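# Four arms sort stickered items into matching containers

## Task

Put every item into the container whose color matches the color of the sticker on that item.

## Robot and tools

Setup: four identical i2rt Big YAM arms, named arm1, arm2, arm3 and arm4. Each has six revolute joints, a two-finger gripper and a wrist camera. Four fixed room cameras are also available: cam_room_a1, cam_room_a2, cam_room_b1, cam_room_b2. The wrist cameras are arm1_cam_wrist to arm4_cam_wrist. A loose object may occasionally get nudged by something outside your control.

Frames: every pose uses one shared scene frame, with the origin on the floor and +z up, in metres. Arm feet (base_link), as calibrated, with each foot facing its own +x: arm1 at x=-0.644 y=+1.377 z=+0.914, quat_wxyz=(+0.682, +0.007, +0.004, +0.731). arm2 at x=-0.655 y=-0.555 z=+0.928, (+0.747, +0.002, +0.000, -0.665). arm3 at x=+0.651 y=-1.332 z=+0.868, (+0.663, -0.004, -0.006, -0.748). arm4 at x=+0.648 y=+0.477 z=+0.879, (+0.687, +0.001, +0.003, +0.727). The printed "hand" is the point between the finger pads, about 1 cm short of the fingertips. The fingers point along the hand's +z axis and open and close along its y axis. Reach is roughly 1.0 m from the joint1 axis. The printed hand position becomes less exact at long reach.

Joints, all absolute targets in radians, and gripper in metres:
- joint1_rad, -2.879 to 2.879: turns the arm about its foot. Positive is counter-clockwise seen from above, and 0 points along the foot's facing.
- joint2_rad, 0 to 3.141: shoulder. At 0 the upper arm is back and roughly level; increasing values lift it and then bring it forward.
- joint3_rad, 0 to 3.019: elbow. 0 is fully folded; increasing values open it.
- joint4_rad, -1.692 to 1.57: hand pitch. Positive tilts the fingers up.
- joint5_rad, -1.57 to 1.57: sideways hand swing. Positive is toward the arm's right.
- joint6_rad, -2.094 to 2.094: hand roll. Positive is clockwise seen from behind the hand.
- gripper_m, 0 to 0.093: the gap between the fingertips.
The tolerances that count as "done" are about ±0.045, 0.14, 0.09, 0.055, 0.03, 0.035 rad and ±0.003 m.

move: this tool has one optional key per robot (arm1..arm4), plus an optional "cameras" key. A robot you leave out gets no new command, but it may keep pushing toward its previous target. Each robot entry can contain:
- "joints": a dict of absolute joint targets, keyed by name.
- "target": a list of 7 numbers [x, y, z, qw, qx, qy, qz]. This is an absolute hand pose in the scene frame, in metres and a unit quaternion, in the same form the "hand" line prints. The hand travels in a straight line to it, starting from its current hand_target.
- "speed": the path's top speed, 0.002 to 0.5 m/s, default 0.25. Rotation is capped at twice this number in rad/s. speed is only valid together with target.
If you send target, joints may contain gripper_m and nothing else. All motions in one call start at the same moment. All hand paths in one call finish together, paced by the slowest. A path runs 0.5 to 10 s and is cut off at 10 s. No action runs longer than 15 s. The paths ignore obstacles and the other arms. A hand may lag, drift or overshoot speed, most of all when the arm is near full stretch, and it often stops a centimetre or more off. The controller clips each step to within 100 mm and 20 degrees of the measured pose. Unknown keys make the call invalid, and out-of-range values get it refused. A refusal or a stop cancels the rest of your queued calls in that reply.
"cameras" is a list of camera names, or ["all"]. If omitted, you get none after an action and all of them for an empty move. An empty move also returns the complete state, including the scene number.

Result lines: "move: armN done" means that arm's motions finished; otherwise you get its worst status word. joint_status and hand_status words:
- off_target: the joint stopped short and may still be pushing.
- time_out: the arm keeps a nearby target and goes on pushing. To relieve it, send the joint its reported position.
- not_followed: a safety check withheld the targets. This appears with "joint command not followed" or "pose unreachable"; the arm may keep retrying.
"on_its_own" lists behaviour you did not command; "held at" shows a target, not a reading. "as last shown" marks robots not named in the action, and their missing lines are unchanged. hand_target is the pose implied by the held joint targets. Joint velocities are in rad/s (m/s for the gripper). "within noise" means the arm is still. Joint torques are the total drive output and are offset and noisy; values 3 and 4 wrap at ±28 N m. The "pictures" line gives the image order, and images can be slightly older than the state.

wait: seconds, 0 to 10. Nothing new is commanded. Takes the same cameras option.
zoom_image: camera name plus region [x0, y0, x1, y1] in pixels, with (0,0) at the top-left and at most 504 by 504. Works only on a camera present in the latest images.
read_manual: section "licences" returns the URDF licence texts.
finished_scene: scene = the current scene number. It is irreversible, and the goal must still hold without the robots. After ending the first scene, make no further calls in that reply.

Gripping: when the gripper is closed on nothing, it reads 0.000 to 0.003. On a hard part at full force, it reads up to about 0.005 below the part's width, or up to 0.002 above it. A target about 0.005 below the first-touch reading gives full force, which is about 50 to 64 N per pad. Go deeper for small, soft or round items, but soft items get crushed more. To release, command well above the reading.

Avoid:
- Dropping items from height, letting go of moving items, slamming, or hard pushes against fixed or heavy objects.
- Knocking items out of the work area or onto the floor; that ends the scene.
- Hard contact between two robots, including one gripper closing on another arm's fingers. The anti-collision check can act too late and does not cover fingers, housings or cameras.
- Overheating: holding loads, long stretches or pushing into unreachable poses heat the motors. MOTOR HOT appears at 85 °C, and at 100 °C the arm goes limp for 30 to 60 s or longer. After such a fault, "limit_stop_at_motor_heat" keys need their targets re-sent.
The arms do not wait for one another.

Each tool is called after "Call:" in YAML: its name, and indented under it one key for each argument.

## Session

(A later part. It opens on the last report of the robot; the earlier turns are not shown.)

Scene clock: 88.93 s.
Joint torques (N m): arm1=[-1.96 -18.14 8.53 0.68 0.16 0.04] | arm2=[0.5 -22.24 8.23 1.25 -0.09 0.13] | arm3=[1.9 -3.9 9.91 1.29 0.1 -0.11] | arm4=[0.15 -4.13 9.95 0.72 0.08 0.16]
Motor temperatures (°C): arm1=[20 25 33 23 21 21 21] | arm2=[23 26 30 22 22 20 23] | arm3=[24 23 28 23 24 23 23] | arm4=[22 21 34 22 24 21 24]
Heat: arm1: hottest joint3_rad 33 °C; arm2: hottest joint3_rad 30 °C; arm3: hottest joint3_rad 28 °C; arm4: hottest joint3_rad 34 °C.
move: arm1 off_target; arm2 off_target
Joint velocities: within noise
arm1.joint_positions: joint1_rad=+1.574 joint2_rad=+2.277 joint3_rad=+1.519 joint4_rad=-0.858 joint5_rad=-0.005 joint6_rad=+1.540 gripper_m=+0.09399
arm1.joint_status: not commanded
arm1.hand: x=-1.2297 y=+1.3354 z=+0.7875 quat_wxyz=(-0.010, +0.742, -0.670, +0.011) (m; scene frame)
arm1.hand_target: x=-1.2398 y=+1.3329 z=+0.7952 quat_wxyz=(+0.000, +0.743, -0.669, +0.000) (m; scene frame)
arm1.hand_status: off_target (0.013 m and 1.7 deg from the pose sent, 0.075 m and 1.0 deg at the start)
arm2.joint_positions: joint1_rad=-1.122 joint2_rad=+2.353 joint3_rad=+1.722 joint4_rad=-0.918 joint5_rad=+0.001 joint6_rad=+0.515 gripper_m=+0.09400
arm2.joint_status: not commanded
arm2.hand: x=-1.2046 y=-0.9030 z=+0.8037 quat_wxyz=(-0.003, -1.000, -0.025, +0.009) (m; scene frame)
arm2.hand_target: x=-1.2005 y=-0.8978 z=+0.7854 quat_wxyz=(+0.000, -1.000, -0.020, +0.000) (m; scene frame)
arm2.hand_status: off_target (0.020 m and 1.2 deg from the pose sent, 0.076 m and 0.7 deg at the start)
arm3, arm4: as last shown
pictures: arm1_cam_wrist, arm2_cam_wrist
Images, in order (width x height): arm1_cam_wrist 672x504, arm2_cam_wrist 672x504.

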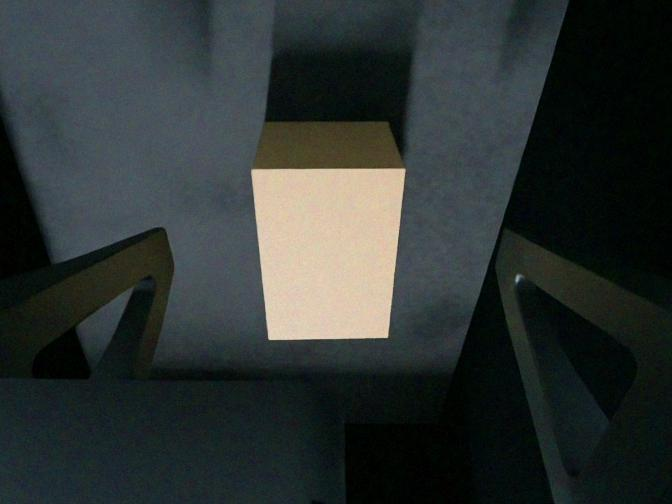

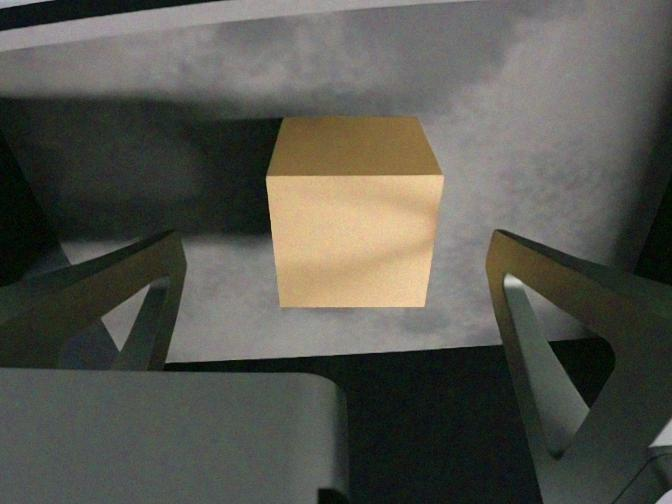

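Call:
move:
  arm1: {"target":[-1.243,1.327,0.75,0,0.743,-0.669,0]}
  arm2: {"target":[-1.199,-0.895,0.735,0,1,0.02,0]}
  cameras: ["arm1_cam_wrist","arm2_cam_wrist"]

Call:
move:
  arm1: {"joints":{"gripper_m":0.038}}
  arm2: {"joints":{"gripper_m":0.038}}

Call:
move:
  arm1: {"target":[-1.235,1.33,1.06,0,0.743,-0.669,0]}
  arm2: {"target":[-1.2,-0.9,1.06,0,1,0.02,0]}
  cameras: ["all"]

Scene clock: 94.63 s.
Joint torques (N m): arm1=[-1.08 -17.55 9.74 0.72 0.14 0.09] | arm2=[0.26 -22.48 7.98 1.25 -0.09 0.11] | arm3=[1.96 -3.9 9.92 1.25 0.11 -0.11] | arm4=[0.97 -4.07 9.88 0.69 0.11 0.14]
Motor temperatures (°C): arm1=[20 25 33 23 21 21 21] | arm2=[23 26 30 22 22 20 23] | arm3=[24 23 28 23 24 23 23] | arm4=[22 21 34 22 24 21 24]
Heat: arm1: hottest joint3_rad 33 °C; arm2: hottest joint3_rad 30 °C; arm3: hottest joint3_rad 28 °C; arm4: hottest joint3_rad 34 °C.
move: arm1 off_target; arm2 off_target
Joint velocities: within noise
arm1.joint_positions: joint1_rad=+1.575 joint2_rad=+2.354 joint3_rad=+1.519 joint4_rad=-0.791 joint5_rad=-0.005 joint6_rad=+1.543 gripper_m=+0.09399
arm1.joint_status: not commanded
arm1.hand: x=-1.2248 y=+1.3353 z=+0.7433 quat_wxyz=(-0.014, +0.742, -0.671, +0.014) (m; scene frame)
arm1.hand_target: x=-1.2425 y=+1.3270 z=+0.7506 quat_wxyz=(+0.000, +0.743, -0.669, +0.000) (m; scene frame)
arm1.hand_status: off_target (0.021 m and 2.3 deg from the pose sent, 0.041 m and 1.7 deg at the start)
arm2.joint_positions: joint1_rad=-1.122 joint2_rad=+2.437 joint3_rad=+1.722 joint4_rad=-0.839 joint5_rad=+0.001 joint6_rad=+0.515 gripper_m=+0.09400
arm2.joint_status: not commanded
arm2.hand: x=-1.2012 y=-0.9008 z=+0.7517 quat_wxyz=(-0.002, -1.000, -0.025, +0.007) (m; scene frame)
arm2.hand_target: x=-1.1985 y=-0.8949 z=+0.7352 quat_wxyz=(+0.000, -1.000, -0.020, +0.000) (m; scene frame)
arm2.hand_status: off_target (0.018 m and 1.0 deg from the pose sent, 0.069 m and 1.2 deg at the start)
arm3, arm4: as last shown
pictures: arm1_cam_wrist, arm2_cam_wrist
Images, in order (width x height): arm1_cam_wrist 672x504, arm2_cam_wrist 672x504.

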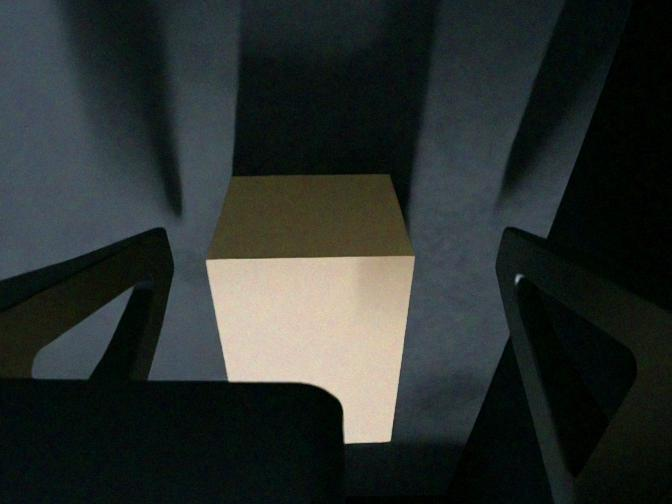

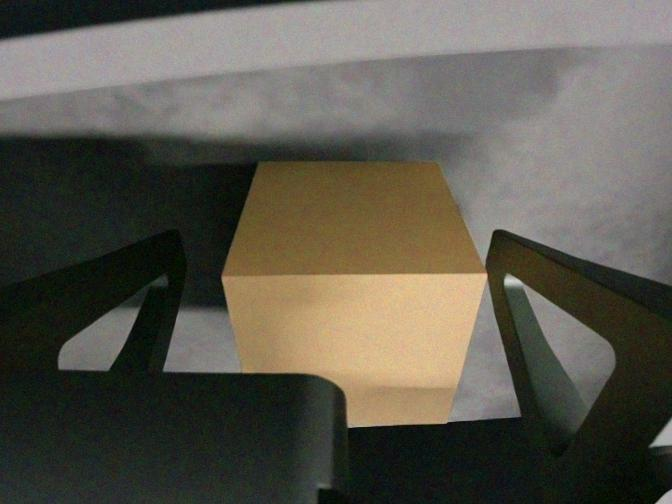

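Scene clock: 95.27 s.
Joint torques (N m): arm1=[-0.79 -17.49 9.84 0.51 0.16 0.1] | arm2=[0.32 -22.65 8.01 1.21 -0.05 0.11] | arm3=[1.73 -3.9 9.91 1.26 0.11 -0.11] | arm4=[0.56 -4.19 9.85 0.99 0.07 0.16]
Motor temperatures (°C): arm1=[20 25 33 23 21 21 21] | arm2=[23 26 30 22 22 20 23] | arm3=[24 23 28 23 24 23 23] | arm4=[22 21 34 22 24 21 24]
Heat: arm1: hottest joint3_rad 33 °C; arm2: hottest joint3_rad 30 °C; arm3: hottest joint3_rad 28 °C; arm4: hottest joint3_rad 34 °C.
move: arm1 off_target; arm2 off_target
Joint velocities: within noise
arm1.joint_positions: joint1_rad=+1.575 joint2_rad=+2.354 joint3_rad=+1.519 joint4_rad=-0.790 joint5_rad=-0.005 joint6_rad=+1.543 gripper_m=+0.04427
arm1.joint_status: gripper_m off_target (ended at +0.04430, target +0.03800)
arm1.hand: x=-1.2250 y=+1.3351 z=+0.7433 quat_wxyz=(-0.014, +0.742, -0.671, +0.014) (m; scene frame)
arm1.hand_target: x=-1.2425 y=+1.3269 z=+0.7506 quat_wxyz=(+0.000, +0.743, -0.669, +0.000) (m; scene frame)
arm1.hand_status: not commanded
arm2.joint_positions: joint1_rad=-1.122 joint2_rad=+2.437 joint3_rad=+1.722 joint4_rad=-0.838 joint5_rad=+0.000 joint6_rad=+0.515 gripper_m=+0.05332
arm2.joint_status: gripper_m off_target (ended at +0.05334, target +0.03800)
arm2.hand: x=-1.2014 y=-0.9010 z=+0.7517 quat_wxyz=(-0.003, -1.000, -0.025, +0.007) (m; scene frame)
arm2.hand_target: x=-1.1985 y=-0.8948 z=+0.7352 quat_wxyz=(+0.000, -1.000, -0.020, +0.000) (m; scene frame)
arm2.hand_status: not commanded
arm3, arm4: as last shown
pictures: none

Scene clock: 97.30 s.
Joint torques (N m): arm1=[-1.26 -16.21 14.32 -0.12 0.16 0.07] | arm2=[0.62 -22.89 14.05 0.12 -0.05 0.16] | arm3=[1.9 -3.78 9.94 1.26 0.11 -0.11] | arm4=[0.44 -4.25 10.07 0.75 0.08 0.18]
Motor temperatures (°C): arm1=[20 25 33 23 21 21 21] | arm2=[23 26 30 22 22 20 23] | arm3=[24 23 28 23 24 23 23] | arm4=[22 21 34 22 24 21 24]
Heat: arm1: hottest joint3_rad 33 °C; arm2: hottest joint3_rad 30 °C; arm3: hottest joint3_rad 28 °C; arm4: hottest joint3_rad 34 °C.
move: arm1 off_target; arm2 off_target
Joint velocities: within noise
arm1.joint_positions: joint1_rad=+1.575 joint2_rad=+1.950 joint3_rad=+1.705 joint4_rad=-1.382 joint5_rad=-0.005 joint6_rad=+1.543 gripper_m=+0.04427
arm1.joint_status: not commanded
arm1.hand: x=-1.2220 y=+1.3342 z=+1.0403 quat_wxyz=(-0.014, +0.742, -0.671, +0.014) (m; scene frame)
arm1.hand_target: x=-1.2342 y=+1.3300 z=+1.0601 quat_wxyz=(+0.000, +0.743, -0.669, +0.000) (m; scene frame)
arm1.hand_status: off_target (0.024 m and 2.3 deg from the pose sent, 0.317 m and 2.2 deg at the start)
arm2.joint_positions: joint1_rad=-1.122 joint2_rad=+2.068 joint3_rad=+1.904 joint4_rad=-1.429 joint5_rad=+0.000 joint6_rad=+0.515 gripper_m=+0.05332
arm2.joint_status: not commanded
arm2.hand: x=-1.1904 y=-0.8947 z=+1.0468 quat_wxyz=(+0.007, -1.000, -0.025, -0.010) (m; scene frame)
arm2.hand_target: x=-1.1995 y=-0.8997 z=+1.0602 quat_wxyz=(+0.000, -1.000, -0.020, +0.001) (m; scene frame)
arm2.hand_status: off_target (0.017 m and 1.6 deg from the pose sent, 0.308 m and 1.1 deg at the start)
arm3.joint_positions: joint1_rad=+1.590 joint2_rad=+0.903 joint3_rad=+1.485 joint4_rad=-1.397 joint5_rad=-0.002 joint6_rad=+0.006 gripper_m=+0.09398
arm3.joint_status: not commanded
arm3.hand: x=+0.9788 y=-1.3584 z=+1.3677 quat_wxyz=(-0.370, -0.047, -0.928, +0.023) (m; scene frame)
arm3.hand_target: x=+0.9767 y=-1.3552 z=+1.3752 quat_wxyz=(-0.376, -0.040, -0.925, +0.024) (m; scene frame)
arm3.hand_status: not commanded
arm4.joint_positions: joint1_rad=-1.598 joint2_rad=+0.905 joint3_rad=+1.475 joint4_rad=-1.391 joint5_rad=+0.000 joint6_rad=-0.013 gripper_m=+0.09398
arm4.joint_status: not commanded
arm4.hand: x=+0.9820 y=+0.4882 z=+1.3725 quat_wxyz=(-0.364, +0.020, -0.931, -0.001) (m; scene frame)
arm4.hand_target: x=+0.9779 y=+0.4875 z=+1.3846 quat_wxyz=(-0.373, +0.013, -0.928, -0.003) (m; scene frame)
arm4.hand_status: not commanded
pictures: arm1_cam_wrist, arm2_cam_wrist, arm3_cam_wrist, arm4_cam_wrist, cam_room_a1, cam_room_a2, cam_room_b1, cam_room_b2
Images, in order (width x height): arm1_cam_wrist 672x504, arm2_cam_wrist 672x504, arm3_cam_wrist 672x504, arm4_cam_wrist 672x504, cam_room_a1 672x504, cam_room_a2 672x504, cam_room_b1 672x504, cam_room_b2 672x504.

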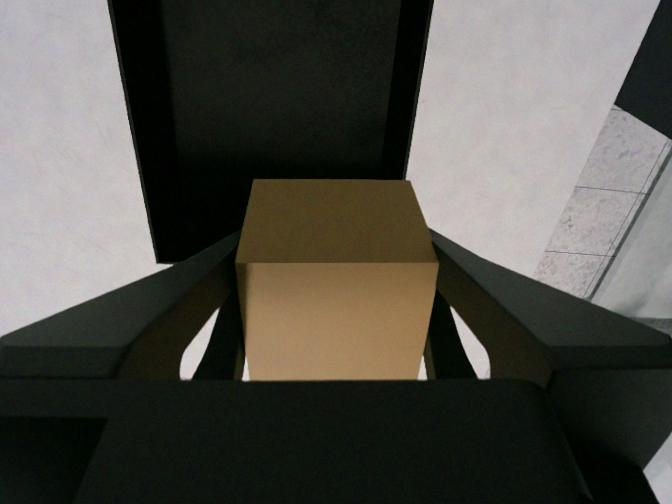

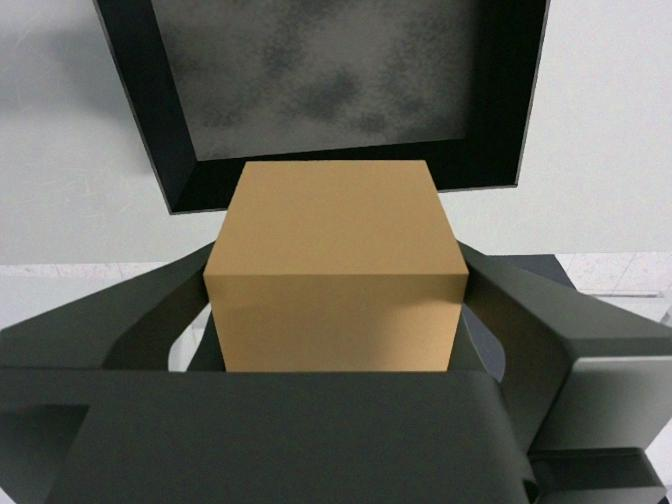

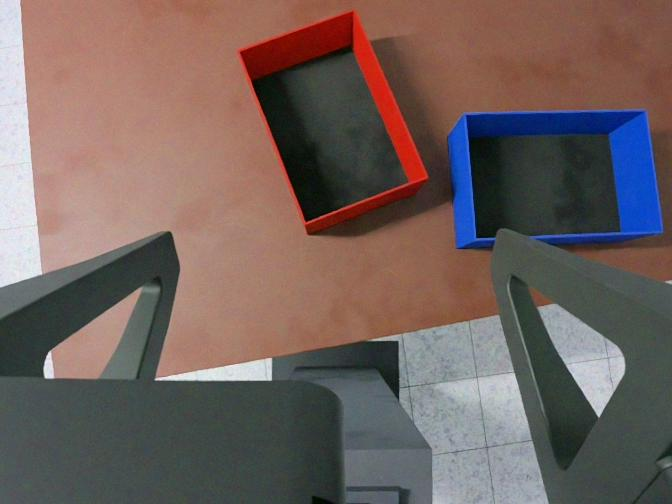

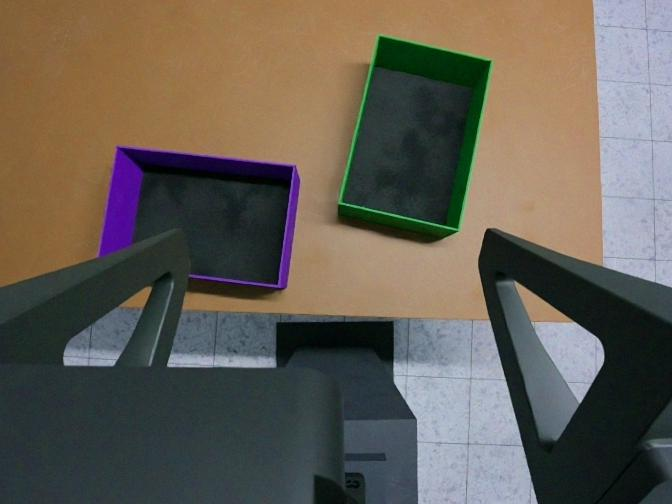

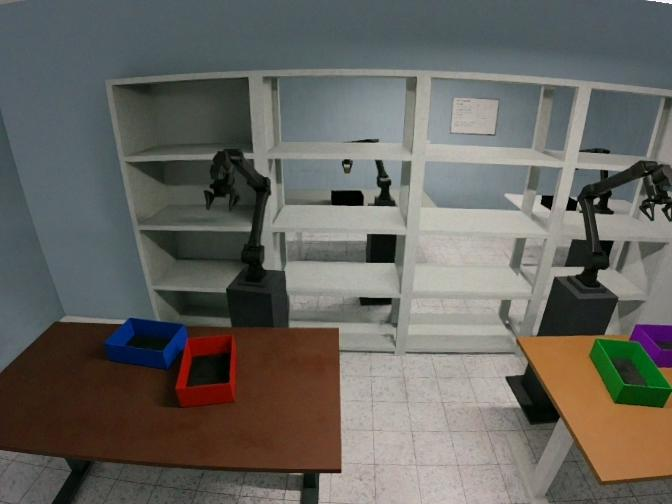

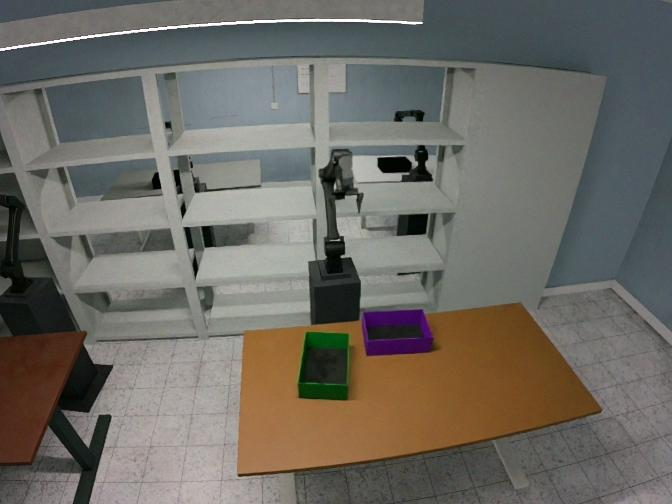

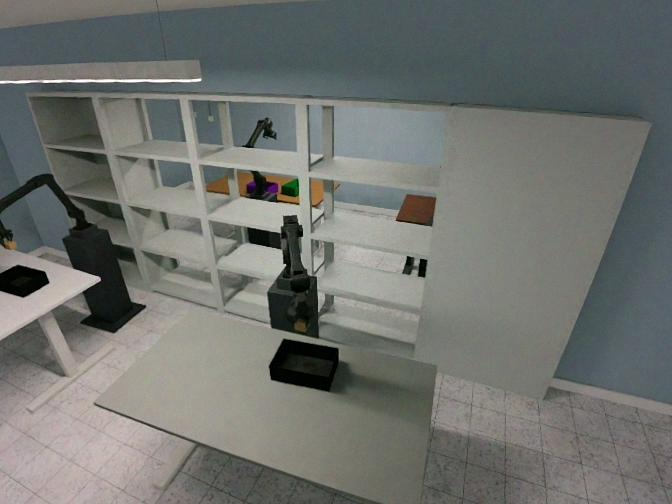

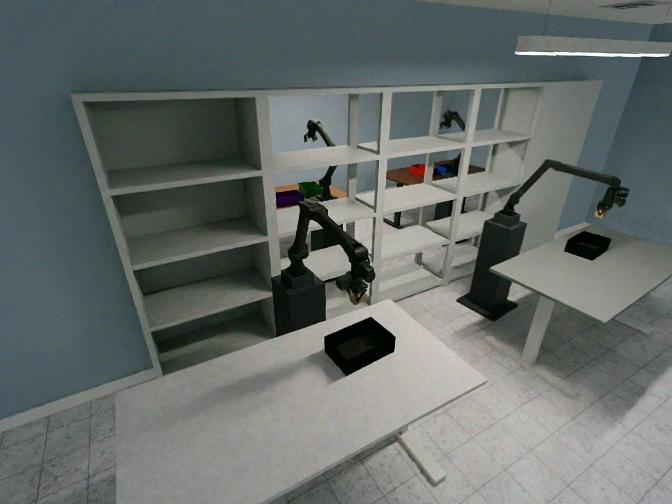

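Call:
move:
  arm1: {"joints":{"joint2_rad":0.6,"joint3_rad":1.3,"joint4_rad":-1.1,"joint5_rad":0,"joint6_rad":0}}
  arm2: {"joints":{"joint2_rad":0.6,"joint3_rad":1.3,"joint4_rad":-1.1,"joint5_rad":0,"joint6_rad":0}}
  cameras: ["cam_room_b1","cam_room_b2"]

Call:
zoom_image:
  camera: "cam_room_b2"
  region: [250, 150, 450, 300]

Call:
zoom_image:
  camera: "cam_room_b1"
  region: [230, 200, 380, 312]

Call:
zoom_image:
  camera: "cam_room_b2"
  region: [500, 130, 650, 242]

Scene clock: 105.87 s.
Joint torques (N m): arm1=[-0.91 4.42 9.84 2.11 0.09 -0.06] | arm2=[0.56 0.56 9.17 3.08 -0.04 -0.08] | arm3=[1.79 -3.9 9.91 1.29 0.11 -0.11] | arm4=[0.79 -4.37 10.07 0.76 0.1 0.16]
Motor temperatures (°C): arm1=[20 25 33 23 21 21 21] | arm2=[23 27 32 22 22 20 23] | arm3=[24 23 28 23 24 23 23] | arm4=[22 21 34 22 24 21 24]
Heat: arm1: hottest joint3_rad 33 °C; arm2: hottest joint3_rad 32 °C; arm3: hottest joint3_rad 28 °C; arm4: hottest joint3_rad 34 °C.
move: arm1 done; arm2 done
Joint velocities: within noise
arm1.joint_positions: joint1_rad=+1.575 joint2_rad=+0.595 joint3_rad=+1.297 joint4_rad=-1.110 joint5_rad=-0.002 joint6_rad=+0.008 gripper_m=+0.04434
arm1.joint_status: all done
arm1.hand: x=-0.9004 y=+1.3567 z=+1.4650 quat_wxyz=(+0.021, +0.831, +0.029, -0.555) (m; scene frame)
arm1.hand_target: x=-0.9025 y=+1.3553 z=+1.4680 quat_wxyz=(+0.020, +0.828, +0.034, -0.559) (m; scene frame)
arm1.hand_status: not commanded
arm2.joint_positions: joint1_rad=-1.122 joint2_rad=+0.597 joint3_rad=+1.308 joint4_rad=-1.114 joint5_rad=+0.000 joint6_rad=+0.015 gripper_m=+0.05330
arm2.joint_status: all done
arm2.hand: x=-0.8796 y=-0.6982 z=+1.4789 quat_wxyz=(-0.157, -0.804, -0.227, +0.527) (m; scene frame)
arm2.hand_target: x=-0.8831 y=-0.7001 z=+1.4769 quat_wxyz=(-0.153, -0.801, -0.233, +0.529) (m; scene frame)
arm2.hand_status: not commanded
arm3, arm4: as last shown
pictures: cam_room_b1, cam_room_b2
Images, in order (width x height): cam_room_b1 672x504, cam_room_b2 672x504.

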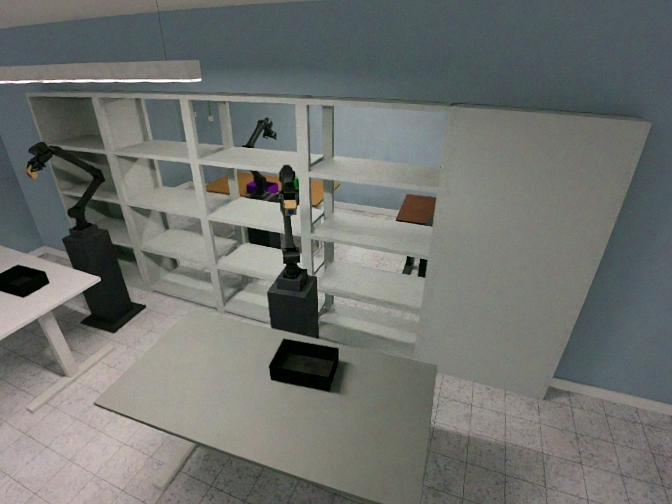

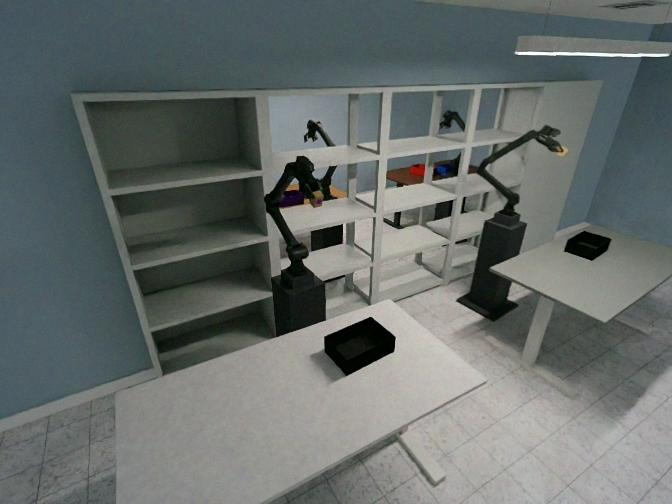

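Scaled by 2.520.

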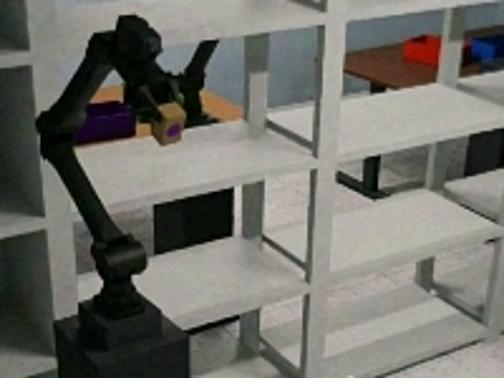

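Scaled by 3.360.

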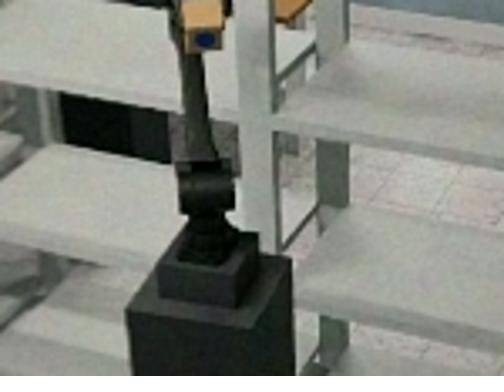

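Scaled by 3.360.

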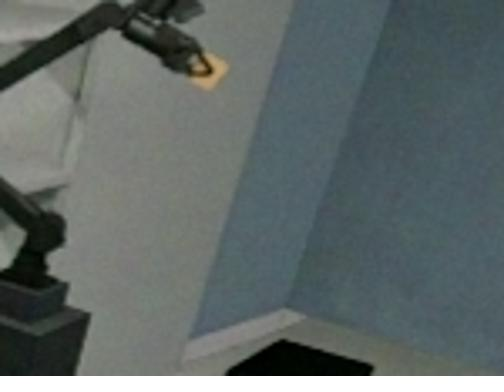

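Call:
move:
  arm1: {"joints":{"joint1_rad":-2.25}}
  arm2: {"joints":{"joint1_rad":0.925}}
  arm3: {"joints":{"joint2_rad":0.6,"joint3_rad":1.3,"joint4_rad":-1.1}}
  arm4: {"joints":{"joint2_rad":0.6,"joint3_rad":1.3,"joint4_rad":-1.1}}

Call:
move:
  arm1: {"target":[-0.30,1.137,1.27,0.581,0.238,0.757,-0.1826]}
  arm2: {"target":[-0.305,-0.763,1.27,0.587,0.21,0.765,-0.161]}
  arm3: {"joints":{"joint1_rad":-1.985}}
  arm4: {"joints":{"joint1_rad":0.905}}
  cameras: ["arm1_cam_wrist","arm2_cam_wrist"]

Scene clock: 113.00 s.
Joint torques (N m): arm1=[-2.32 3.49 9.99 2 -0.05 -0.06] | arm2=[1.26 0.56 9.13 3.1 0.02 -0.07] | arm3=[2.2 1.38 7.88 2.55 0.11 -0.11] | arm4=[0.79 1.9 8.13 2.18 0.07 0.21]
Motor temperatures (°C): arm1=[20 25 32 23 21 21 22] | arm2=[23 26 32 22 22 20 23] | arm3=[24 23 28 23 24 23 23] | arm4=[22 21 34 22 24 21 24]
Heat: arm1: hottest joint3_rad 32 °C; arm2: hottest joint3_rad 32 °C; arm3: hottest joint3_rad 28 °C; arm4: hottest joint3_rad 34 °C.
move: arm1 done; arm2 done; arm3 done; arm4 done
Joint velocities: within noise
arm1.joint_positions: joint1_rad=-2.243 joint2_rad=+0.597 joint3_rad=+1.297 joint4_rad=-1.110 joint5_rad=+0.002 joint6_rad=+0.006 gripper_m=+0.04441
arm1.joint_status: all done
arm1.hand: x=-0.4163 y=+1.2241 z=+1.4568 quat_wxyz=(-0.517, -0.251, -0.802, +0.163) (m; scene frame)
arm1.hand_target: x=-0.4156 y=+1.2217 z=+1.4600 quat_wxyz=(-0.520, -0.250, -0.799, +0.167) (m; scene frame)
arm1.hand_status: not commanded
arm2.joint_positions: joint1_rad=+0.920 joint2_rad=+0.597 joint3_rad=+1.308 joint4_rad=-1.114 joint5_rad=-0.001 joint6_rad=+0.014 gripper_m=+0.05330
arm2.joint_status: all done
arm2.hand: x=-0.4287 y=-0.6917 z=+1.4798 quat_wxyz=(-0.534, -0.226, -0.803, +0.140) (m; scene frame)
arm2.hand_target: x=-0.4247 y=-0.6928 z=+1.4778 quat_wxyz=(-0.534, -0.219, -0.804, +0.143) (m; scene frame)
arm2.hand_status: not commanded
arm3.joint_positions: joint1_rad=+1.590 joint2_rad=+0.599 joint3_rad=+1.305 joint4_rad=-1.117 joint5_rad=-0.002 joint6_rad=+0.006 gripper_m=+0.09398
arm3.joint_status: all done
arm3.hand: x=+0.9142 y=-1.3512 z=+1.4173 quat_wxyz=(-0.548, -0.041, -0.835, +0.031) (m; scene frame)
arm3.hand_target: x=+0.9175 y=-1.3491 z=+1.4179 quat_wxyz=(-0.553, -0.035, -0.832, +0.031) (m; scene frame)
arm3.hand_status: not commanded
arm4.joint_positions: joint1_rad=-1.598 joint2_rad=+0.594 joint3_rad=+1.297 joint4_rad=-1.120 joint5_rad=+0.000 joint6_rad=-0.013 gripper_m=+0.09398
arm4.joint_status: all done
arm4.hand: x=+0.9144 y=+0.4864 z=+1.4234 quat_wxyz=(-0.544, +0.018, -0.839, -0.003) (m; scene frame)
arm4.hand_target: x=+0.9186 y=+0.4861 z=+1.4278 quat_wxyz=(-0.551, +0.012, -0.835, -0.006) (m; scene frame)
arm4.hand_status: not commanded
pictures: none

Scene clock: 115.53 s.
Joint torques (N m): arm1=[-2.84 -0.91 13.49 2.82 -0.06 0] | arm2=[1.2 -4.6 12.3 3.66 0.15 -0.08] | arm3=[0.5 1.26 7.95 2.48 -0.05 -0.11] | arm4=[0.67 1.96 8.05 2 0.11 0.15]
Motor temperatures (°C): arm1=[20 25 33 23 21 21 22] | arm2=[23 26 32 22 22 20 24] | arm3=[24 23 28 23 24 23 23] | arm4=[22 21 34 22 24 21 24]
Heat: arm1: hottest joint3_rad 33 °C; arm2: hottest joint3_rad 32 °C; arm3: hottest joint3_rad 28 °C; arm4: hottest joint3_rad 34 °C.
move: arm1 off_target; arm2 done; arm3 done; arm4 done
Joint velocities: within noise
arm1.joint_positions: joint1_rad=-2.248 joint2_rad=+0.760 joint3_rad=+0.695 joint4_rad=-0.229 joint5_rad=-0.010 joint6_rad=+0.006 gripper_m=+0.04441
arm1.joint_status: not commanded
arm1.hand: x=-0.2989 y=+1.1416 z=+1.2523 quat_wxyz=(-0.564, -0.239, -0.771, +0.174) (m; scene frame)
arm1.hand_target: x=-0.3003 y=+1.1373 z=+1.2699 quat_wxyz=(-0.581, -0.238, -0.757, +0.183) (m; scene frame)
arm1.hand_status: off_target (0.018 m and 2.7 deg from the pose sent, 0.237 m and 9.3 deg at the start)
arm2.joint_positions: joint1_rad=+0.920 joint2_rad=+0.740 joint3_rad=+0.660 joint4_rad=-0.214 joint5_rad=+0.005 joint6_rad=+0.014 gripper_m=+0.05330
arm2.joint_status: not commanded
arm2.hand: x=-0.3067 y=-0.7642 z=+1.2620 quat_wxyz=(-0.576, -0.220, -0.772, +0.154) (m; scene frame)
arm2.hand_target: x=-0.3052 y=-0.7630 z=+1.2700 quat_wxyz=(-0.587, -0.210, -0.765, +0.161) (m; scene frame)
arm2.hand_status: done (0.008 m and 2.0 deg from the pose sent, 0.254 m and 8.1 deg at the start)
arm3.joint_positions: joint1_rad=-1.974 joint2_rad=+0.599 joint3_rad=+1.305 joint4_rad=-1.117 joint5_rad=+0.002 joint6_rad=+0.005 gripper_m=+0.09402
arm3.joint_status: all done
arm3.hand: x=+0.4210 y=-1.1908 z=+1.4145 quat_wxyz=(+0.136, -0.808, +0.223, +0.528) (m; scene frame)
arm3.hand_target: x=+0.4197 y=-1.1869 z=+1.4151 quat_wxyz=(+0.141, -0.805, +0.224, +0.531) (m; scene frame)
arm3.hand_status: not commanded
arm4.joint_positions: joint1_rad=+0.901 joint2_rad=+0.594 joint3_rad=+1.297 joint4_rad=-1.120 joint5_rad=-0.001 joint6_rad=-0.012 gripper_m=+0.09402
arm4.joint_status: all done
arm4.hand: x=+0.4347 y=+0.6313 z=+1.4252 quat_wxyz=(-0.165, +0.799, -0.249, -0.521) (m; scene frame)
arm4.hand_target: x=+0.4308 y=+0.6332 z=+1.4296 quat_wxyz=(-0.164, +0.794, -0.251, -0.529) (m; scene frame)
arm4.hand_status: not commanded
pictures: arm1_cam_wrist, arm2_cam_wrist
Images, in order (width x height): arm1_cam_wrist 672x504, arm2_cam_wrist 672x504.

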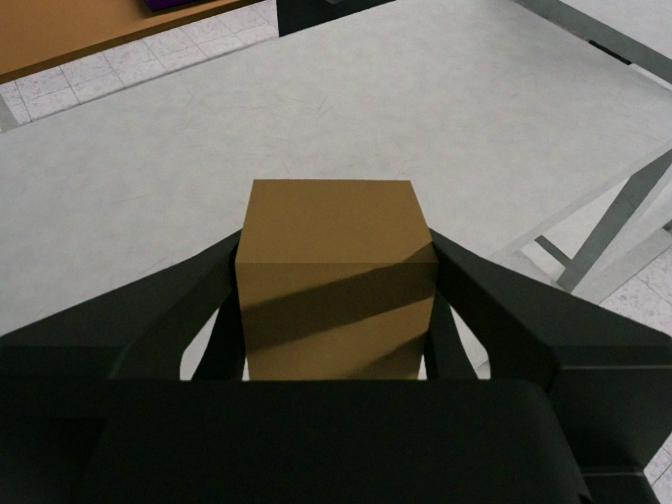

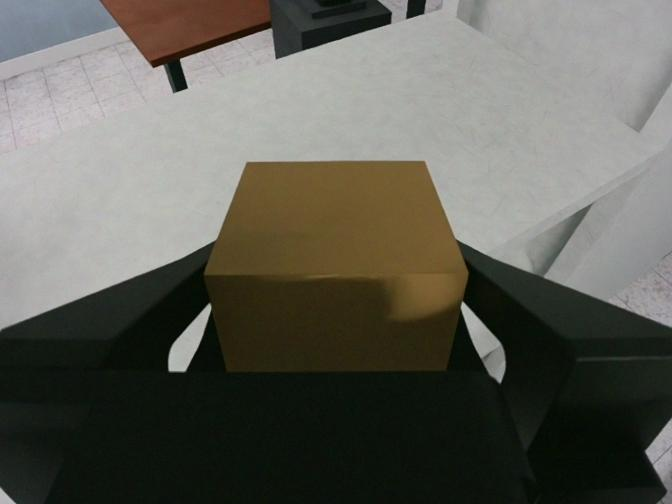

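Call:
move:
  arm1: {"target":[0.01,0.922,1.26,0.581,0.238,0.757,-0.1826],"speed":0.2}
  arm2: {"target":[0.01,-0.95,1.26,0.587,0.21,0.765,-0.161],"speed":0.2}

Call:
move:
  arm1: {"target":[0.01,0.922,1.11,0.581,0.238,0.757,-0.1826],"speed":0.15}
  arm2: {"target":[0.01,-0.95,1.1,0.587,0.21,0.765,-0.161],"speed":0.15}

Call:
move:
  arm1: {"target":[0.01,0.922,1.06,0.581,0.238,0.757,-0.1826],"speed":0.06}
  arm2: {"target":[0.01,-0.95,1.05,0.587,0.21,0.765,-0.161],"speed":0.06}
  cameras: ["arm1_cam_wrist","arm2_cam_wrist"]

Scene clock: 125.30 s.
Joint torques (N m): arm1=[-2.84 -15.5 18.26 1.52 0.08 0.05] | arm2=[0.85 -18.08 17.7 2.14 -0.06 -0.08] | arm3=[0.56 1.2 7.95 2.52 -0.04 -0.11] | arm4=[1.14 2.08 8.08 2.14 0.11 0.15]
Motor temperatures (°C): arm1=[20 25 34 23 21 21 22] | arm2=[23 26 32 22 22 20 24] | arm3=[24 23 28 23 24 23 23] | arm4=[22 21 34 22 24 21 24]
Heat: arm1: hottest joint3_rad 34 °C; arm2: hottest joint3_rad 32 °C; arm3: hottest joint3_rad 28 °C; arm4: hottest joint3_rad 34 °C.
move: arm1 off_target; arm2 off_target
Joint velocities: within noise
arm1.joint_positions: joint1_rad=-2.248 joint2_rad=+1.790 joint3_rad=+1.545 joint4_rad=-0.064 joint5_rad=-0.006 joint6_rad=+0.006 gripper_m=+0.04441
arm1.joint_status: not commanded
arm1.hand: x=-0.0004 y=+0.9327 z=+1.2201 quat_wxyz=(-0.558, -0.242, -0.775, +0.174) (m; scene frame)
arm1.hand_target: x=+0.0071 y=+0.9239 z=+1.2598 quat_wxyz=(-0.581, -0.238, -0.757, +0.183) (m; scene frame)
arm1.hand_status: off_target (0.043 m and 3.5 deg from the pose sent, 0.379 m and 2.7 deg at the start)
arm2.joint_positions: joint1_rad=+0.920 joint2_rad=+1.743 joint3_rad=+1.446 joint4_rad=-0.003 joint5_rad=+0.005 joint6_rad=+0.012 gripper_m=+0.05330
arm2.joint_status: not commanded
arm2.hand: x=-0.0056 y=-0.9420 z=+1.2352 quat_wxyz=(-0.573, -0.219, -0.774, +0.154) (m; scene frame)
arm2.hand_target: x=+0.0078 y=-0.9488 z=+1.2600 quat_wxyz=(-0.587, -0.210, -0.765, +0.161) (m; scene frame)
arm2.hand_status: off_target (0.030 m and 2.3 deg from the pose sent, 0.367 m and 2.0 deg at the start)
arm3, arm4: as last shown
pictures: none

Scene clock: 127.07 s.
Joint torques (N m): arm1=[-1.85 -16.38 11.29 2.44 0.08 0.04] | arm2=[0.79 -19.6 10.18 3.66 -0.12 -0.08] | arm3=[0.56 1.26 7.95 2.52 -0.04 -0.1] | arm4=[1.03 1.9 8.08 2.17 0.16 0.15]
Motor temperatures (°C): arm1=[20 25 34 23 21 21 22] | arm2=[23 26 32 22 22 20 24] | arm3=[24 23 28 23 24 23 23] | arm4=[22 21 34 22 24 21 24]
Heat: arm1: hottest joint3_rad 34 °C; arm2: hottest joint3_rad 32 °C; arm3: hottest joint3_rad 28 °C; arm4: hottest joint3_rad 34 °C.
move: arm1 done; arm2 off_target
Joint velocities: within noise
arm1.joint_positions: joint1_rad=-2.248 joint2_rad=+1.937 joint3_rad=+1.411 joint4_rad=+0.253 joint5_rad=-0.005 joint6_rad=+0.006 gripper_m=+0.04441
arm1.joint_status: not commanded
arm1.hand: x=+0.0078 y=+0.9257 z=+1.1035 quat_wxyz=(-0.571, -0.239, -0.765, +0.178) (m; scene frame)
arm1.hand_target: x=+0.0098 y=+0.9220 z=+1.1100 quat_wxyz=(-0.581, -0.238, -0.757, +0.183) (m; scene frame)
arm1.hand_status: done (0.008 m and 1.5 deg from the pose sent, 0.111 m and 3.5 deg at the start)
arm2.joint_positions: joint1_rad=+0.920 joint2_rad=+1.923 joint3_rad=+1.327 joint4_rad=+0.332 joint5_rad=+0.005 joint6_rad=+0.012 gripper_m=+0.05330
arm2.joint_status: not commanded
arm2.hand: x=+0.0084 y=-0.9497 z=+1.1109 quat_wxyz=(-0.587, -0.217, -0.764, +0.157) (m; scene frame)
arm2.hand_target: x=+0.0097 y=-0.9500 z=+1.1000 quat_wxyz=(-0.587, -0.210, -0.765, +0.161) (m; scene frame)
arm2.hand_status: off_target (0.011 m and 0.9 deg from the pose sent, 0.136 m and 2.3 deg at the start)
arm3, arm4: as last shown
pictures: none

Scene clock: 128.53 s.
Joint torques (N m): arm1=[-1.9 -16.32 10.54 2.71 0.08 0.02] | arm2=[0.73 -19.43 9.28 3.66 -0.14 -0.08] | arm3=[0.44 1.2 7.97 2.48 -0.05 -0.1] | arm4=[0.62 2.08 7.99 2.11 0.15 0.18]
Motor temperatures (°C): arm1=[20 25 34 23 21 21 22] | arm2=[23 26 32 22 22 20 24] | arm3=[24 23 28 23 24 23 23] | arm4=[22 21 34 22 24 21 24]
Heat: arm1: hottest joint3_rad 34 °C; arm2: hottest joint3_rad 32 °C; arm3: hottest joint3_rad 28 °C; arm4: hottest joint3_rad 34 °C.
move: arm1 done; arm2 off_target
Joint velocities: within noise
arm1.joint_positions: joint1_rad=-2.248 joint2_rad=+2.004 joint3_rad=+1.378 joint4_rad=+0.360 joint5_rad=-0.004 joint6_rad=+0.006 gripper_m=+0.04441
arm1.joint_status: not commanded
arm1.hand: x=+0.0083 y=+0.9249 z=+1.0595 quat_wxyz=(-0.574, -0.238, -0.762, +0.179) (m; scene frame)
arm1.hand_target: x=+0.0099 y=+0.9220 z=+1.0599 quat_wxyz=(-0.581, -0.238, -0.757, +0.182) (m; scene frame)
arm1.hand_status: done (0.003 m and 1.1 deg from the pose sent, 0.044 m and 1.5 deg at the start)
arm2.joint_positions: joint1_rad=+0.920 joint2_rad=+1.997 joint3_rad=+1.302 joint4_rad=+0.441 joint5_rad=+0.005 joint6_rad=+0.012 gripper_m=+0.05330
arm2.joint_status: not commanded
arm2.hand: x=+0.0101 y=-0.9505 z=+1.0682 quat_wxyz=(-0.591, -0.216, -0.761, +0.158) (m; scene frame)
arm2.hand_target: x=+0.0096 y=-0.9499 z=+1.0502 quat_wxyz=(-0.587, -0.210, -0.765, +0.161) (m; scene frame)
arm2.hand_status: off_target (0.018 m and 1.0 deg from the pose sent, 0.061 m and 0.9 deg at the start)
arm3, arm4: as last shown
pictures: arm1_cam_wrist, arm2_cam_wrist
Images, in order (width x height): arm1_cam_wrist 672x504, arm2_cam_wrist 672x504.

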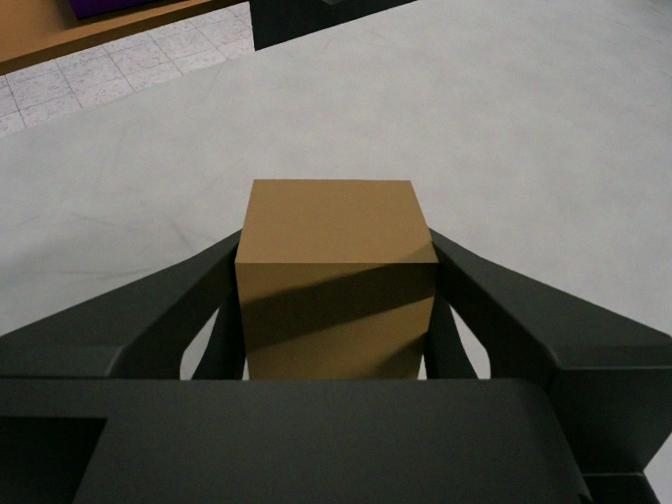

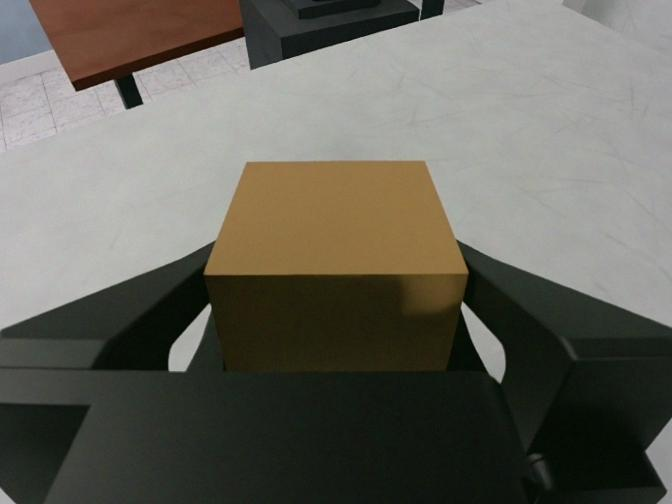

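Call:
move:
  arm1: {"target":[0.01,0.922,1.042,0.581,0.238,0.757,-0.1826],"speed":0.03}
  arm2: {"target":[0.01,-0.95,1.02,0.587,0.21,0.765,-0.161],"speed":0.05}

Call:
move:
  arm1: {"target":[0.01,0.922,1.034,0.581,0.238,0.757,-0.1826],"speed":0.03}
  arm2: {"target":[0.01,-0.95,1.011,0.587,0.21,0.765,-0.161],"speed":0.03}

Call:
move:
  arm1: {"target":[0.01,0.922,1.026,0.581,0.238,0.757,-0.1826],"speed":0.03}
  arm2: {"target":[0.01,-0.95,1.004,0.587,0.21,0.765,-0.161],"speed":0.03}
  cameras: ["arm1_cam_wrist","arm2_cam_wrist"]

Scene clock: 136.57 s.
Joint torques (N m): arm1=[-1.9 -16.15 9.99 2.39 0.11 0.03] | arm2=[0.85 -19.49 8.9 3.64 -0.14 -0.07] | arm3=[0.44 1.2 7.95 2.54 -0.05 -0.11] | arm4=[1.2 1.85 7.94 2.18 0.12 0.17]
Motor temperatures (°C): arm1=[20 26 34 23 21 21 22] | arm2=[23 26 32 23 22 20 24] | arm3=[24 23 28 23 24 23 23] | arm4=[22 21 34 22 24 21 24]
Heat: arm1: hottest joint3_rad 34 °C; arm2: hottest joint3_rad 32 °C; arm3: hottest joint3_rad 28 °C; arm4: hottest joint3_rad 34 °C.
move: arm1 done; arm2 off_target
Joint velocities: within noise
arm1.joint_positions: joint1_rad=-2.248 joint2_rad=+2.023 joint3_rad=+1.373 joint4_rad=+0.401 joint5_rad=-0.004 joint6_rad=+0.006 gripper_m=+0.04441
arm1.joint_status: not commanded
arm1.hand: x=+0.0094 y=+0.9240 z=+1.0514 quat_wxyz=(-0.580, -0.237, -0.758, +0.181) (m; scene frame)
arm1.hand_target: x=+0.0098 y=+0.9221 z=+1.0421 quat_wxyz=(-0.581, -0.238, -0.757, +0.183) (m; scene frame)
arm1.hand_status: done (0.010 m and 0.2 deg from the pose sent, 0.018 m and 1.0 deg at the start)
arm2.joint_positions: joint1_rad=+0.920 joint2_rad=+2.050 joint3_rad=+1.293 joint4_rad=+0.505 joint5_rad=+0.005 joint6_rad=+0.012 gripper_m=+0.05330
arm2.joint_status: not commanded
arm2.hand: x=+0.0109 y=-0.9509 z=+1.0391 quat_wxyz=(-0.592, -0.216, -0.760, +0.159) (m; scene frame)
arm2.hand_target: x=+0.0095 y=-0.9498 z=+1.0201 quat_wxyz=(-0.587, -0.210, -0.765, +0.161) (m; scene frame)
arm2.hand_status: off_target (0.019 m and 1.0 deg from the pose sent, 0.048 m and 1.0 deg at the start)
arm3, arm4: as last shown
pictures: none

Scene clock: 137.53 s.
Joint torques (N m): arm1=[-1.44 -15.27 9.7 2.48 0.1 0.07] | arm2=[0.79 -18.9 8.62 3.49 -0.15 -0.08] | arm3=[0.56 1.14 7.9 2.51 -0.05 -0.11] | arm4=[1.14 2.02 8.09 2.06 0.12 0.17]
Motor temperatures (°C): arm1=[20 26 34 23 21 21 22] | arm2=[23 26 32 23 22 20 24] | arm3=[24 23 28 23 24 23 23] | arm4=[22 21 34 22 24 21 24]
Heat: arm1: hottest joint3_rad 34 °C; arm2: hottest joint3_rad 32 °C; arm3: hottest joint3_rad 28 °C; arm4: hottest joint3_rad 34 °C.
move: arm1 off_target; arm2 off_target
Joint velocities: within noise
arm1.joint_positions: joint1_rad=-2.248 joint2_rad=+2.030 joint3_rad=+1.373 joint4_rad=+0.420 joint5_rad=-0.003 joint6_rad=+0.006 gripper_m=+0.04441
arm1.joint_status: not commanded
arm1.hand: x=+0.0104 y=+0.9232 z=+1.0509 quat_wxyz=(-0.585, -0.236, -0.754, +0.183) (m; scene frame)
arm1.hand_target: x=+0.0096 y=+0.9222 z=+1.0341 quat_wxyz=(-0.581, -0.238, -0.757, +0.183) (m; scene frame)
arm1.hand_status: off_target (0.017 m and 0.6 deg from the pose sent, 0.018 m and 0.2 deg at the start)
arm2.joint_positions: joint1_rad=+0.920 joint2_rad=+2.057 joint3_rad=+1.293 joint4_rad=+0.526 joint5_rad=+0.005 joint6_rad=+0.011 gripper_m=+0.05330
arm2.joint_status: not commanded
arm2.hand: x=+0.0118 y=-0.9514 z=+1.0384 quat_wxyz=(-0.597, -0.214, -0.757, +0.160) (m; scene frame)
arm2.hand_target: x=+0.0092 y=-0.9496 z=+1.0114 quat_wxyz=(-0.587, -0.210, -0.765, +0.161) (m; scene frame)
arm2.hand_status: off_target (0.027 m and 1.6 deg from the pose sent, 0.028 m and 1.0 deg at the start)
arm3, arm4: as last shown
pictures: none

Scene clock: 138.50 s.
Joint torques (N m): arm1=[-1.67 -15.38 9.17 2.45 0.09 0.03] | arm2=[0.62 -18.43 8.43 3.33 -0.16 -0.06] | arm3=[0.5 1.26 7.94 2.52 -0.06 -0.11] | arm4=[0.73 1.73 7.91 2.14 0.15 0.16]
Motor temperatures (°C): arm1=[20 26 34 23 21 21 22] | arm2=[23 26 32 23 22 20 24] | arm3=[24 23 28 23 24 23 23] | arm4=[22 21 34 22 24 21 24]
Heat: arm1: hottest joint3_rad 34 °C; arm2: hottest joint3_rad 32 °C; arm3: hottest joint3_rad 28 °C; arm4: hottest joint3_rad 34 °C.
move: arm1 off_target; arm2 off_target
Joint velocities: within noise
arm1.joint_positions: joint1_rad=-2.248 joint2_rad=+2.037 joint3_rad=+1.373 joint4_rad=+0.441 joint5_rad=-0.003 joint6_rad=+0.006 gripper_m=+0.04441
arm1.joint_status: not commanded
arm1.hand: x=+0.0115 y=+0.9224 z=+1.0505 quat_wxyz=(-0.590, -0.235, -0.750, +0.185) (m; scene frame)
arm1.hand_target: x=+0.0094 y=+0.9224 z=+1.0263 quat_wxyz=(-0.581, -0.238, -0.757, +0.183) (m; scene frame)
arm1.hand_status: off_target (0.024 m and 1.4 deg from the pose sent, 0.025 m and 0.6 deg at the start)
arm2.joint_positions: joint1_rad=+0.920 joint2_rad=+2.064 joint3_rad=+1.293 joint4_rad=+0.545 joint5_rad=+0.005 joint6_rad=+0.011 gripper_m=+0.05330
arm2.joint_status: not commanded
arm2.hand: x=+0.0126 y=-0.9519 z=+1.0378 quat_wxyz=(-0.601, -0.213, -0.753, +0.161) (m; scene frame)
arm2.hand_target: x=+0.0089 y=-0.9494 z=+1.0046 quat_wxyz=(-0.587, -0.210, -0.765, +0.161) (m; scene frame)
arm2.hand_status: off_target (0.034 m and 2.2 deg from the pose sent, 0.034 m and 1.6 deg at the start)
arm3, arm4: as last shown
pictures: arm1_cam_wrist, arm2_cam_wrist
Images, in order (width x height): arm1_cam_wrist 672x504, arm2_cam_wrist 672x504.

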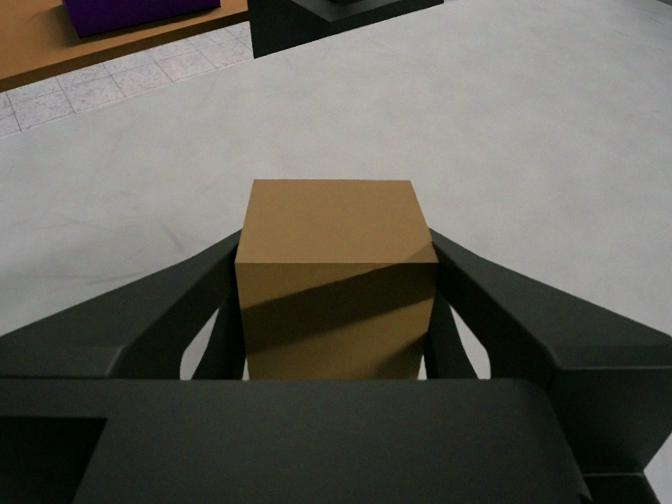

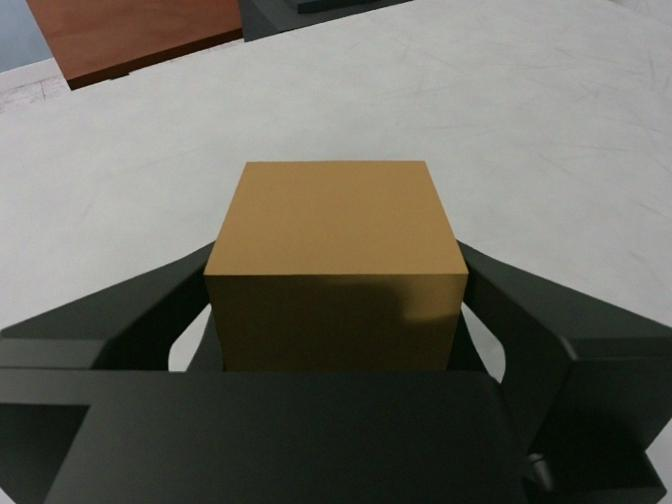

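Call:
move:
  arm1: {"target":[0.0115,0.9224,1.042,0.598,0.234,0.744,-0.188],"speed":0.05}
  arm2: {"target":[0.0126,-0.9519,1.025,0.606,0.212,0.749,-0.162],"speed":0.05}

Call:
move:
  arm1: {"joints":{"gripper_m":0.07}}
  arm2: {"joints":{"gripper_m":0.078}}
  cameras: ["arm1_cam_wrist","arm2_cam_wrist"]

Scene clock: 143.17 s.
Joint torques (N m): arm1=[-2.08 -15.62 9.7 2.63 0.1 0.06] | arm2=[0.79 -19.72 8.85 3.69 -0.09 0.07] | arm3=[0.44 1.32 7.98 2.5 -0.04 -0.11] | arm4=[0.85 1.9 8.01 2 0.11 0.14]
Motor temperatures (°C): arm1=[20 26 34 23 21 21 22] | arm2=[23 26 31 23 22 20 24] | arm3=[24 23 28 23 24 23 23] | arm4=[22 21 34 22 24 21 24]
Heat: arm1: hottest joint3_rad 34 °C; arm2: hottest joint3_rad 31 °C; arm3: hottest joint3_rad 28 °C; arm4: hottest joint3_rad 34 °C.
move: arm1 done; arm2 off_target
Joint velocities: within noise
arm1.joint_positions: joint1_rad=-2.248 joint2_rad=+2.039 joint3_rad=+1.364 joint4_rad=+0.470 joint5_rad=-0.002 joint6_rad=+0.006 gripper_m=+0.04441
arm1.joint_status: not commanded
arm1.hand: x=+0.0104 y=+0.9229 z=+1.0514 quat_wxyz=(-0.597, -0.233, -0.745, +0.187) (m; scene frame)
arm1.hand_target: x=+0.0114 y=+0.9224 z=+1.0423 quat_wxyz=(-0.598, -0.234, -0.743, +0.188) (m; scene frame)
arm1.hand_status: done (0.009 m and 0.2 deg from the pose sent, 0.008 m and 1.2 deg at the start)
arm2.joint_positions: joint1_rad=+0.920 joint2_rad=+2.065 joint3_rad=+1.293 joint4_rad=+0.564 joint5_rad=+0.005 joint6_rad=+0.011 gripper_m=+0.05330
arm2.joint_status: not commanded
arm2.hand: x=+0.0135 y=-0.9524 z=+1.0421 quat_wxyz=(-0.608, -0.212, -0.747, +0.163) (m; scene frame)
arm2.hand_target: x=+0.0122 y=-0.9518 z=+1.0252 quat_wxyz=(-0.606, -0.212, -0.749, +0.162) (m; scene frame)
arm2.hand_status: off_target (0.017 m and 0.4 deg from the pose sent, 0.013 m and 0.7 deg at the start)
arm3, arm4: as last shown
pictures: none

Scene clock: 143.67 s.
Joint torques (N m): arm1=[-1.38 -15.79 9.69 2.47 0.09 0.07] | arm2=[0.79 -19.84 8.85 3.49 -0.08 0.08] | arm3=[0.56 1.08 7.97 2.51 -0.05 -0.11] | arm4=[1.2 1.96 8.09 2.03 0.13 0.14]
Motor temperatures (°C): arm1=[20 26 34 23 21 21 22] | arm2=[23 26 31 23 22 20 24] | arm3=[24 23 28 23 24 23 23] | arm4=[22 21 34 22 24 21 24]
Heat: arm1: hottest joint3_rad 34 °C; arm2: hottest joint3_rad 31 °C; arm3: hottest joint3_rad 28 °C; arm4: hottest joint3_rad 34 °C.
move: arm1 done; arm2 done
Joint velocities: within noise
arm1.joint_positions: joint1_rad=-2.248 joint2_rad=+2.039 joint3_rad=+1.364 joint4_rad=+0.470 joint5_rad=-0.001 joint6_rad=+0.006 gripper_m=+0.06996
arm1.joint_status: all done
arm1.hand: x=+0.0104 y=+0.9227 z=+1.0512 quat_wxyz=(-0.597, -0.233, -0.744, +0.188) (m; scene frame)
arm1.hand_target: x=+0.0113 y=+0.9225 z=+1.0420 quat_wxyz=(-0.598, -0.234, -0.744, +0.188) (m; scene frame)
arm1.hand_status: not commanded
arm2.joint_positions: joint1_rad=+0.920 joint2_rad=+2.065 joint3_rad=+1.293 joint4_rad=+0.569 joint5_rad=+0.005 joint6_rad=+0.011 gripper_m=+0.07793
arm2.joint_status: all done
arm2.hand: x=+0.0137 y=-0.9526 z=+1.0432 quat_wxyz=(-0.610, -0.211, -0.746, +0.164) (m; scene frame)
arm2.hand_target: x=+0.0122 y=-0.9518 z=+1.0252 quat_wxyz=(-0.606, -0.212, -0.749, +0.162) (m; scene frame)
arm2.hand_status: not commanded
arm3.joint_positions: joint1_rad=-1.974 joint2_rad=+0.599 joint3_rad=+1.305 joint4_rad=-1.117 joint5_rad=+0.002 joint6_rad=+0.005 gripper_m=+0.09402
arm3.joint_status: not commanded
arm3.hand: x=+0.4210 y=-1.1908 z=+1.4145 quat_wxyz=(+0.136, -0.808, +0.223, +0.528) (m; scene frame)
arm3.hand_target: x=+0.4197 y=-1.1869 z=+1.4151 quat_wxyz=(+0.141, -0.805, +0.224, +0.531) (m; scene frame)
arm3.hand_status: not commanded
arm4.joint_positions: joint1_rad=+0.901 joint2_rad=+0.594 joint3_rad=+1.297 joint4_rad=-1.120 joint5_rad=-0.001 joint6_rad=-0.012 gripper_m=+0.09402
arm4.joint_status: not commanded
arm4.hand: x=+0.4347 y=+0.6313 z=+1.4252 quat_wxyz=(-0.165, +0.799, -0.249, -0.521) (m; scene frame)
arm4.hand_target: x=+0.4308 y=+0.6332 z=+1.4296 quat_wxyz=(-0.164, +0.794, -0.251, -0.529) (m; scene frame)
arm4.hand_status: not commanded
pictures: arm1_cam_wrist, arm2_cam_wrist
Images, in order (width x height): arm1_cam_wrist 672x504, arm2_cam_wrist 672x504.

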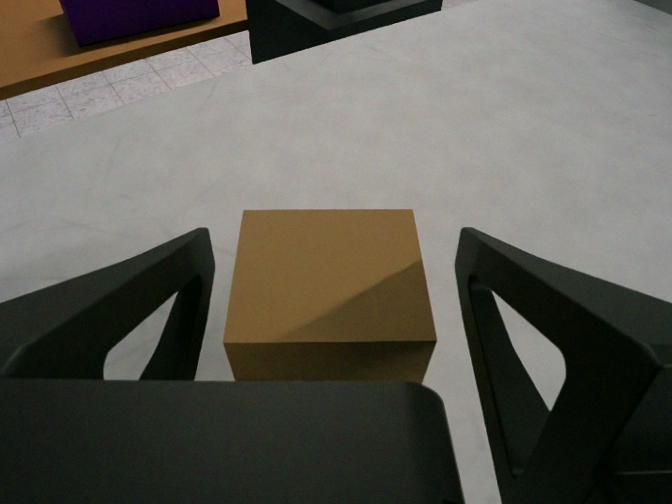

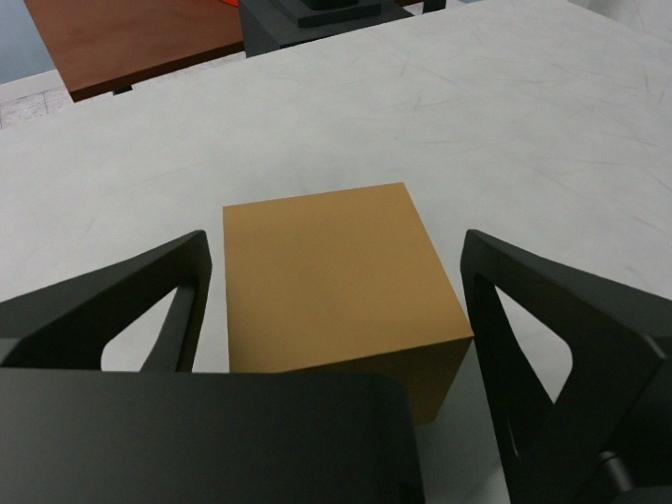

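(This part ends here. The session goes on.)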